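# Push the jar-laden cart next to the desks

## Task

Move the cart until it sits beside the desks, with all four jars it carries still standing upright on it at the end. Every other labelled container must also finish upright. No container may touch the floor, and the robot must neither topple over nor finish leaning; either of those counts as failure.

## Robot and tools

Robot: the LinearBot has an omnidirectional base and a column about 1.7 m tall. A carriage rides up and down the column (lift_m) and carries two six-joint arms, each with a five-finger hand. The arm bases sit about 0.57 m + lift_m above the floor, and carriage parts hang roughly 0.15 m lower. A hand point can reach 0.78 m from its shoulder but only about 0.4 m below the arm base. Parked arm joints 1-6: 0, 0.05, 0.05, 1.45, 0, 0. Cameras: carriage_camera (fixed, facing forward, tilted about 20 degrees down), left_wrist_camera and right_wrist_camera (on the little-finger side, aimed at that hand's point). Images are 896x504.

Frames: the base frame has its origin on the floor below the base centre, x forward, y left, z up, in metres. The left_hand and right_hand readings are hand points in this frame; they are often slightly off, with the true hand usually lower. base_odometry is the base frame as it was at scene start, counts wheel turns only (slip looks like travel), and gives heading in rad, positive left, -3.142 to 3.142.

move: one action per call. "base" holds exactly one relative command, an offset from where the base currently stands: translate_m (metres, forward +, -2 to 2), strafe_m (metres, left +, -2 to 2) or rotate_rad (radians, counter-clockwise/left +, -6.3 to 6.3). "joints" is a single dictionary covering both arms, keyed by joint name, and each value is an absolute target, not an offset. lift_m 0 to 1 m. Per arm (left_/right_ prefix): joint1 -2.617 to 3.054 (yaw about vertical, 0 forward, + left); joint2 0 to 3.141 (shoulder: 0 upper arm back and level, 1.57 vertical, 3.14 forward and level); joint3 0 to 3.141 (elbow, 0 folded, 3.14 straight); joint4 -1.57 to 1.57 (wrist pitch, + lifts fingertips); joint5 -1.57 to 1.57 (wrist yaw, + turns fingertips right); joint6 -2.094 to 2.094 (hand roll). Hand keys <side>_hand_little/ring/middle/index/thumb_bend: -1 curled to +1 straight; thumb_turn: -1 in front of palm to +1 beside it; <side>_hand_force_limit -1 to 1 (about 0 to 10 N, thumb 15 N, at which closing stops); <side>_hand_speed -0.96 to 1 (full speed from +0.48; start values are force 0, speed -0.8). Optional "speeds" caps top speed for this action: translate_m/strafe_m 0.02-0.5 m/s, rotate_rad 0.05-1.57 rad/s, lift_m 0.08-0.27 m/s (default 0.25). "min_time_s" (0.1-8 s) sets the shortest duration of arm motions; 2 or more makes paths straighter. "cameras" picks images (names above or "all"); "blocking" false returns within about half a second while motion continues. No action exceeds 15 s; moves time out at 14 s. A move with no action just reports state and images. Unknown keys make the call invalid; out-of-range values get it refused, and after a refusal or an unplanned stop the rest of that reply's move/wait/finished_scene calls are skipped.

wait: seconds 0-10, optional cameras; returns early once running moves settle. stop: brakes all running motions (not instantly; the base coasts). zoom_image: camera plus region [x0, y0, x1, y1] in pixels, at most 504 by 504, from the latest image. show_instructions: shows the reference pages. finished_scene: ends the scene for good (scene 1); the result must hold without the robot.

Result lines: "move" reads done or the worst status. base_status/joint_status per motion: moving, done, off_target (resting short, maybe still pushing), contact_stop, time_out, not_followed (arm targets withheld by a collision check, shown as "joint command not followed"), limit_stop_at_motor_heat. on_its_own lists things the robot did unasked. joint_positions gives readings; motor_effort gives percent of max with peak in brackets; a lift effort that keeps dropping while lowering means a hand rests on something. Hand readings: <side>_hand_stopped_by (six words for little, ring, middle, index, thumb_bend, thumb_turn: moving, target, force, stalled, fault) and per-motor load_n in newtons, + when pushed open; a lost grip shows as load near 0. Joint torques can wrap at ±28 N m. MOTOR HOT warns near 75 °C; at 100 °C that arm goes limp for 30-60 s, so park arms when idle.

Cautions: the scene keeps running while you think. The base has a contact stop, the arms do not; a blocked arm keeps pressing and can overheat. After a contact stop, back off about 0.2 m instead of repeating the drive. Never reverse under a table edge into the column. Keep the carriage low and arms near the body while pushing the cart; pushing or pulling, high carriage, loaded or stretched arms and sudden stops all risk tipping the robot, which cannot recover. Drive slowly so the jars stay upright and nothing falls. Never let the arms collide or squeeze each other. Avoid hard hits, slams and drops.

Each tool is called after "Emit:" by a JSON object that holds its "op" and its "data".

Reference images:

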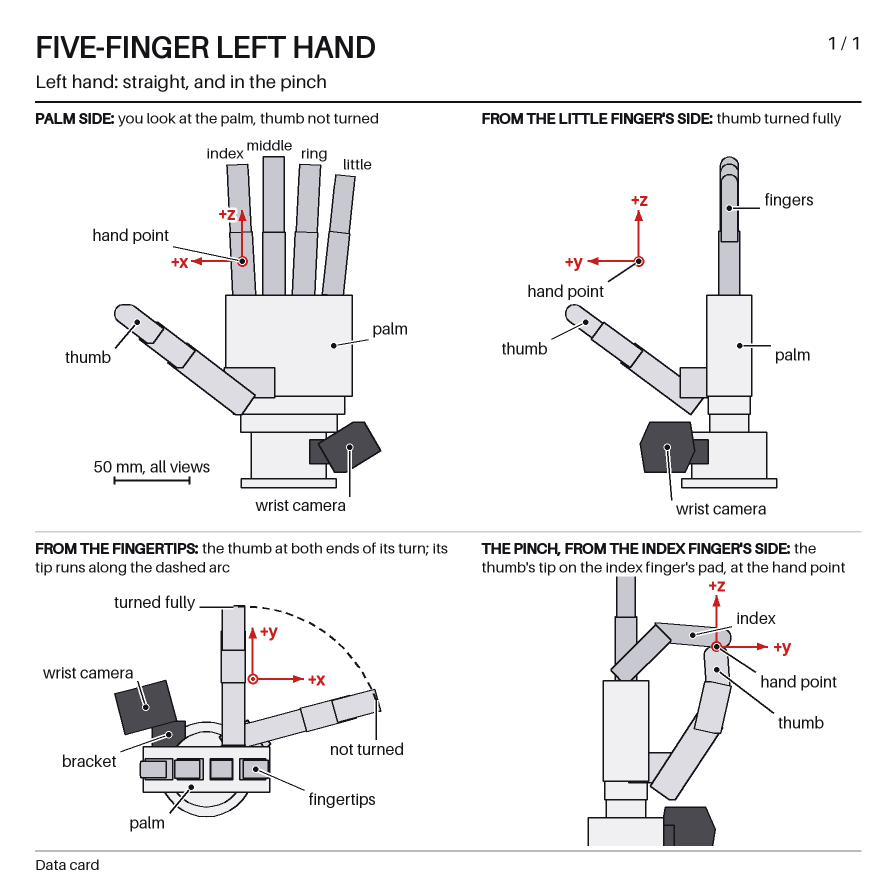

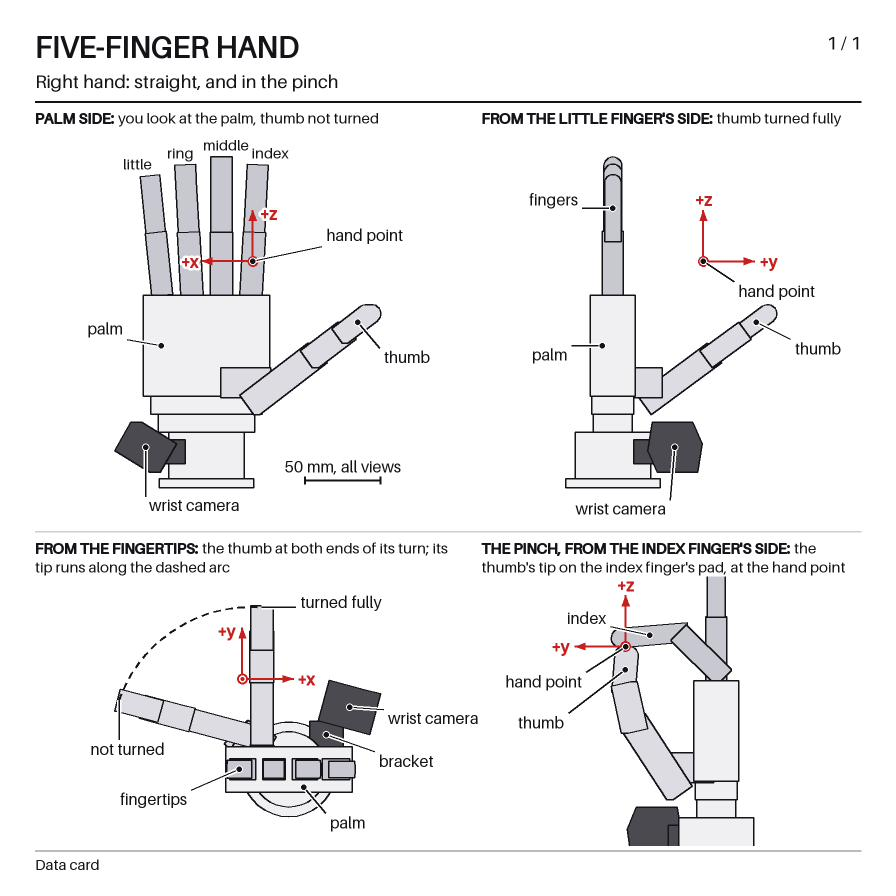

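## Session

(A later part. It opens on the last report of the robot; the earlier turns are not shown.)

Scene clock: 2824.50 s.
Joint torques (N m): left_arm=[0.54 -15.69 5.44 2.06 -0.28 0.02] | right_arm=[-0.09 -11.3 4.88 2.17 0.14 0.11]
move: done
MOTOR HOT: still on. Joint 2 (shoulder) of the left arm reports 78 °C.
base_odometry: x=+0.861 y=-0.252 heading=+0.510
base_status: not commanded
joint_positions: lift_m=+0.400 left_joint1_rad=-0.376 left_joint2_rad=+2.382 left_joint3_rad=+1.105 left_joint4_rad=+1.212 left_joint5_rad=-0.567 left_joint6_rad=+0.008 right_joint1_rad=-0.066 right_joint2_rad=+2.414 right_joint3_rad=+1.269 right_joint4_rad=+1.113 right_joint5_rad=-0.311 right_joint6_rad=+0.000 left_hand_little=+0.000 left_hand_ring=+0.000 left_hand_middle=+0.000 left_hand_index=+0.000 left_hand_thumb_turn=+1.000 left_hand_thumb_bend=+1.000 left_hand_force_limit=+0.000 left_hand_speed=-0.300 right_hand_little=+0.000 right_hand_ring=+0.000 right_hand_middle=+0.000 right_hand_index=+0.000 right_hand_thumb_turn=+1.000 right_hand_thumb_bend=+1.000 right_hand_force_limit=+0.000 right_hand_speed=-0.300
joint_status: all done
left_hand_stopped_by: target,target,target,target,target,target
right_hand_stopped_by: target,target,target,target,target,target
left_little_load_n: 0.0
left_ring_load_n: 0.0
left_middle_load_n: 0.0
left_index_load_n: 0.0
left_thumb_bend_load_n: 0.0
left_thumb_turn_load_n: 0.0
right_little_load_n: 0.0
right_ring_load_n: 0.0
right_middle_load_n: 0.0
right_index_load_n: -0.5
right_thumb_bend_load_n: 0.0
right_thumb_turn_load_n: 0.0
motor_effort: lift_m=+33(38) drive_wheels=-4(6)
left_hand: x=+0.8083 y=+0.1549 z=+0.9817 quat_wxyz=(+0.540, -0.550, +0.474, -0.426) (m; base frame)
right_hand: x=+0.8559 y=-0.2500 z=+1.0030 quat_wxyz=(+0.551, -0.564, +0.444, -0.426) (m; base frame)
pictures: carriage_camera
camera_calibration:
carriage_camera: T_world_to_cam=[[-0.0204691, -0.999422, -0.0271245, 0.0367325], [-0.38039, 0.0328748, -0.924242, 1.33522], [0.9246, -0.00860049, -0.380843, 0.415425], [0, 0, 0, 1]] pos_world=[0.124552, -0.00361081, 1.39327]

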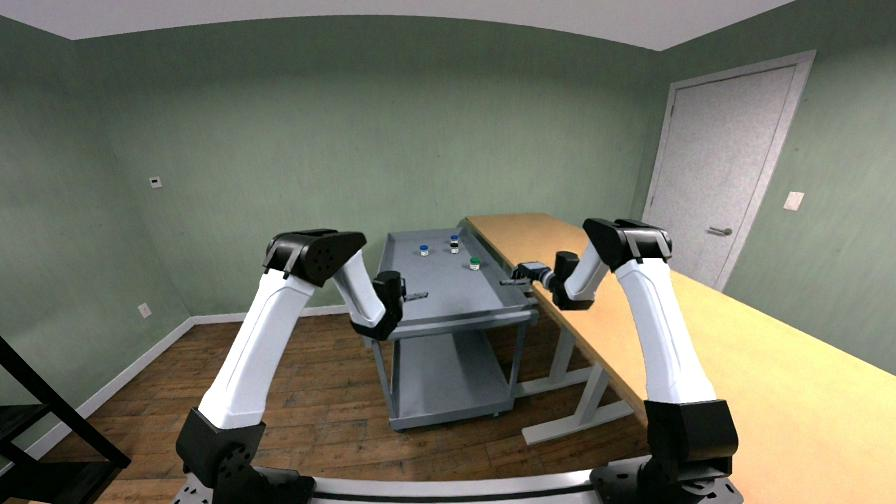

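Emit:
{"op": "move", "data": {"base": {"translate_m": -0.3}, "speeds": {"translate_m": 0.25}}}

Emit:
{"op": "move", "data": {"joints": {"right_joint1_rad": 0, "right_joint2_rad": 0.05, "right_joint3_rad": 0.05, "right_joint4_rad": 1.45, "right_joint5_rad": 0, "right_joint6_rad": 0, "left_joint1_rad": 0, "left_joint2_rad": 0.05, "left_joint3_rad": 0.05, "left_joint4_rad": 1.45, "left_joint5_rad": 0, "left_joint6_rad": 0, "left_hand_index": -1, "left_hand_middle": -1, "left_hand_ring": -1, "left_hand_little": -1, "left_hand_thumb_turn": -1}, "min_time_s": 2.5, "base": {"rotate_rad": 0.17}, "speeds": {"rotate_rad": 0.3}, "cameras": ["carriage_camera"]}}

Scene clock: 2867.00 s.
Joint torques (N m): left_arm=[0.47 -15.34 5.55 2.07 -0.25 0.02] | right_arm=[-0.09 -11.33 4.9 2.15 0.14 0.11]
move: done
MOTOR HOT: still on. Joint 2 (shoulder) of the left arm reports 81 °C.
base_odometry: x=+0.599 y=-0.398 heading=+0.510
base_status: done
joint_positions: lift_m=+0.400 left_joint1_rad=-0.375 left_joint2_rad=+2.382 left_joint3_rad=+1.105 left_joint4_rad=+1.212 left_joint5_rad=-0.567 left_joint6_rad=+0.008 right_joint1_rad=-0.066 right_joint2_rad=+2.414 right_joint3_rad=+1.269 right_joint4_rad=+1.113 right_joint5_rad=-0.311 right_joint6_rad=+0.000 left_hand_little=+0.000 left_hand_ring=+0.000 left_hand_middle=+0.000 left_hand_index=+0.000 left_hand_thumb_turn=+1.000 left_hand_thumb_bend=+1.000 left_hand_force_limit=+0.000 left_hand_speed=-0.300 right_hand_little=+0.000 right_hand_ring=+0.000 right_hand_middle=+0.000 right_hand_index=+0.000 right_hand_thumb_turn=+1.000 right_hand_thumb_bend=+1.000 right_hand_force_limit=+0.000 right_hand_speed=-0.300
joint_status: not commanded
left_hand_stopped_by: target,target,target,target,target,target
right_hand_stopped_by: target,target,target,target,target,target
left_little_load_n: 0.0
left_ring_load_n: 0.0
left_middle_load_n: -0.5
left_index_load_n: 0.0
left_thumb_bend_load_n: 0.0
left_thumb_turn_load_n: 0.0
right_little_load_n: 0.0
right_ring_load_n: 0.0
right_middle_load_n: 0.0
right_index_load_n: 0.0
right_thumb_bend_load_n: 0.0
right_thumb_turn_load_n: 0.0
motor_effort: lift_m=+33(33) drive_wheels=+1(8)
left_hand: x=+0.8084 y=+0.1550 z=+0.9819 quat_wxyz=(+0.540, -0.550, +0.473, -0.426) (m; base frame)
right_hand: x=+0.8559 y=-0.2500 z=+1.0030 quat_wxyz=(+0.551, -0.564, +0.444, -0.426) (m; base frame)
pictures: none

Scene clock: 2869.80 s.
Joint torques (N m): left_arm=[0.7 3.55 4.18 0.11 0.11 0.03] | right_arm=[1.03 2.4 3.21 0.12 0.22 0.11]
move: done
MOTOR HOT: still on. Joint 2 (shoulder) of the left arm reports 80 °C.
base_odometry: x=+0.599 y=-0.398 heading=+0.680
base_status: done
joint_positions: lift_m=+0.400 left_joint1_rad=-0.007 left_joint2_rad=+0.056 left_joint3_rad=+0.060 left_joint4_rad=+1.432 left_joint5_rad=-0.018 left_joint6_rad=+0.007 right_joint1_rad=-0.009 right_joint2_rad=+0.058 right_joint3_rad=+0.062 right_joint4_rad=+1.438 right_joint5_rad=-0.015 right_joint6_rad=+0.000 left_hand_little=-1.000 left_hand_ring=-1.000 left_hand_middle=-1.000 left_hand_index=-1.000 left_hand_thumb_turn=-1.000 left_hand_thumb_bend=+1.000 left_hand_force_limit=+0.000 left_hand_speed=-0.300 right_hand_little=+0.000 right_hand_ring=+0.000 right_hand_middle=+0.000 right_hand_index=+0.000 right_hand_thumb_turn=+1.000 right_hand_thumb_bend=+1.000 right_hand_force_limit=+0.000 right_hand_speed=-0.300
joint_status: all done
left_hand_stopped_by: target,target,target,target,target,target
right_hand_stopped_by: target,target,target,target,target,target
left_little_load_n: 0.0
left_ring_load_n: 0.0
left_middle_load_n: 0.0
left_index_load_n: 0.0
left_thumb_bend_load_n: 0.0
left_thumb_turn_load_n: 0.0
right_little_load_n: 0.0
right_ring_load_n: 0.0
right_middle_load_n: 0.0
right_index_load_n: 0.0
right_thumb_bend_load_n: 0.0
right_thumb_turn_load_n: 0.0
motor_effort: lift_m=+33(33) drive_wheels=-3(6)
left_hand: x=+0.3278 y=+0.2701 z=+1.4275 quat_wxyz=(+0.706, -0.053, +0.042, -0.705) (m; base frame)
right_hand: x=+0.3264 y=-0.2650 z=+1.4277 quat_wxyz=(+0.703, -0.050, +0.040, -0.708) (m; base frame)
pictures: carriage_camera
camera_calibration:
carriage_camera: T_world_to_cam=[[-0.0204691, -0.999422, -0.0271245, 0.0367325], [-0.38039, 0.0328748, -0.924242, 1.33522], [0.9246, -0.00860049, -0.380843, 0.415425], [0, 0, 0, 1]] pos_world=[0.124552, -0.00361081, 1.39327]

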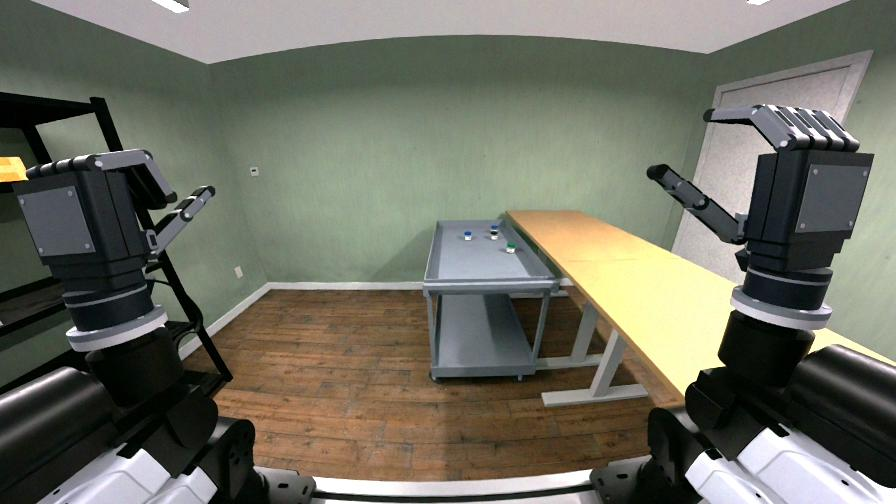

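Emit:
{"op": "zoom_image", "data": {"camera": "carriage_camera", "region": [410, 200, 650, 390]}}

Emit:
{"op": "zoom_image", "data": {"camera": "carriage_camera", "region": [410, 200, 570, 300]}}

Scaled by 2.100 from the camera's 896x504 image, which has a finer 1280x720 frame.

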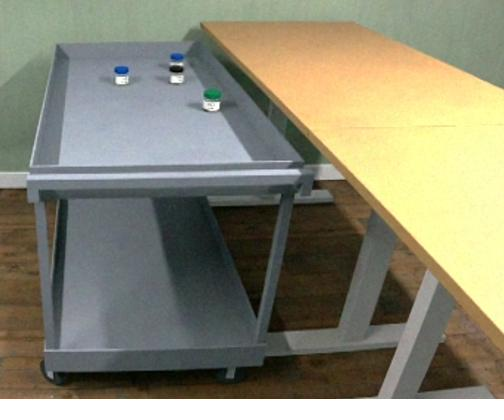

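Scaled by 3.150 from the camera's 896x504 image, which has a finer 1280x720 frame.

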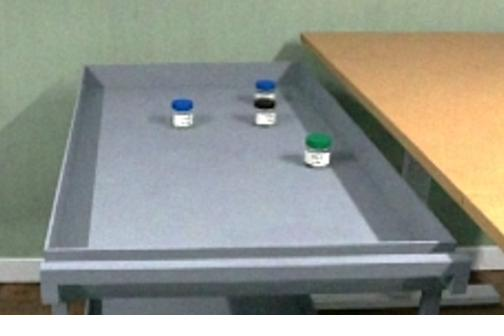

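Emit:
{"op": "zoom_image", "data": {"camera": "carriage_camera", "region": [540, 250, 700, 410]}}

Scaled by 3.150 from the camera's 896x504 image, which has a finer 1280x720 frame.

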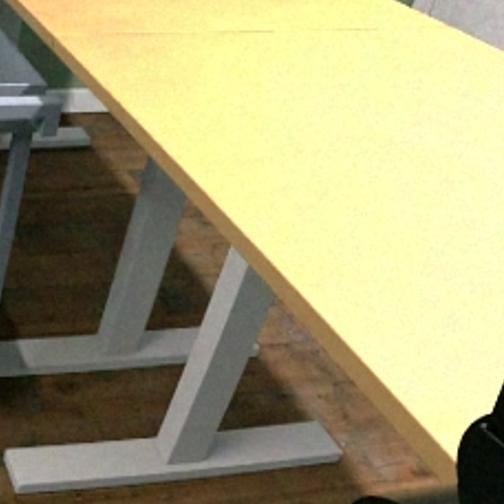

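Emit:
{"op": "finished_scene", "data": {}}

The scene is finished: the task was done.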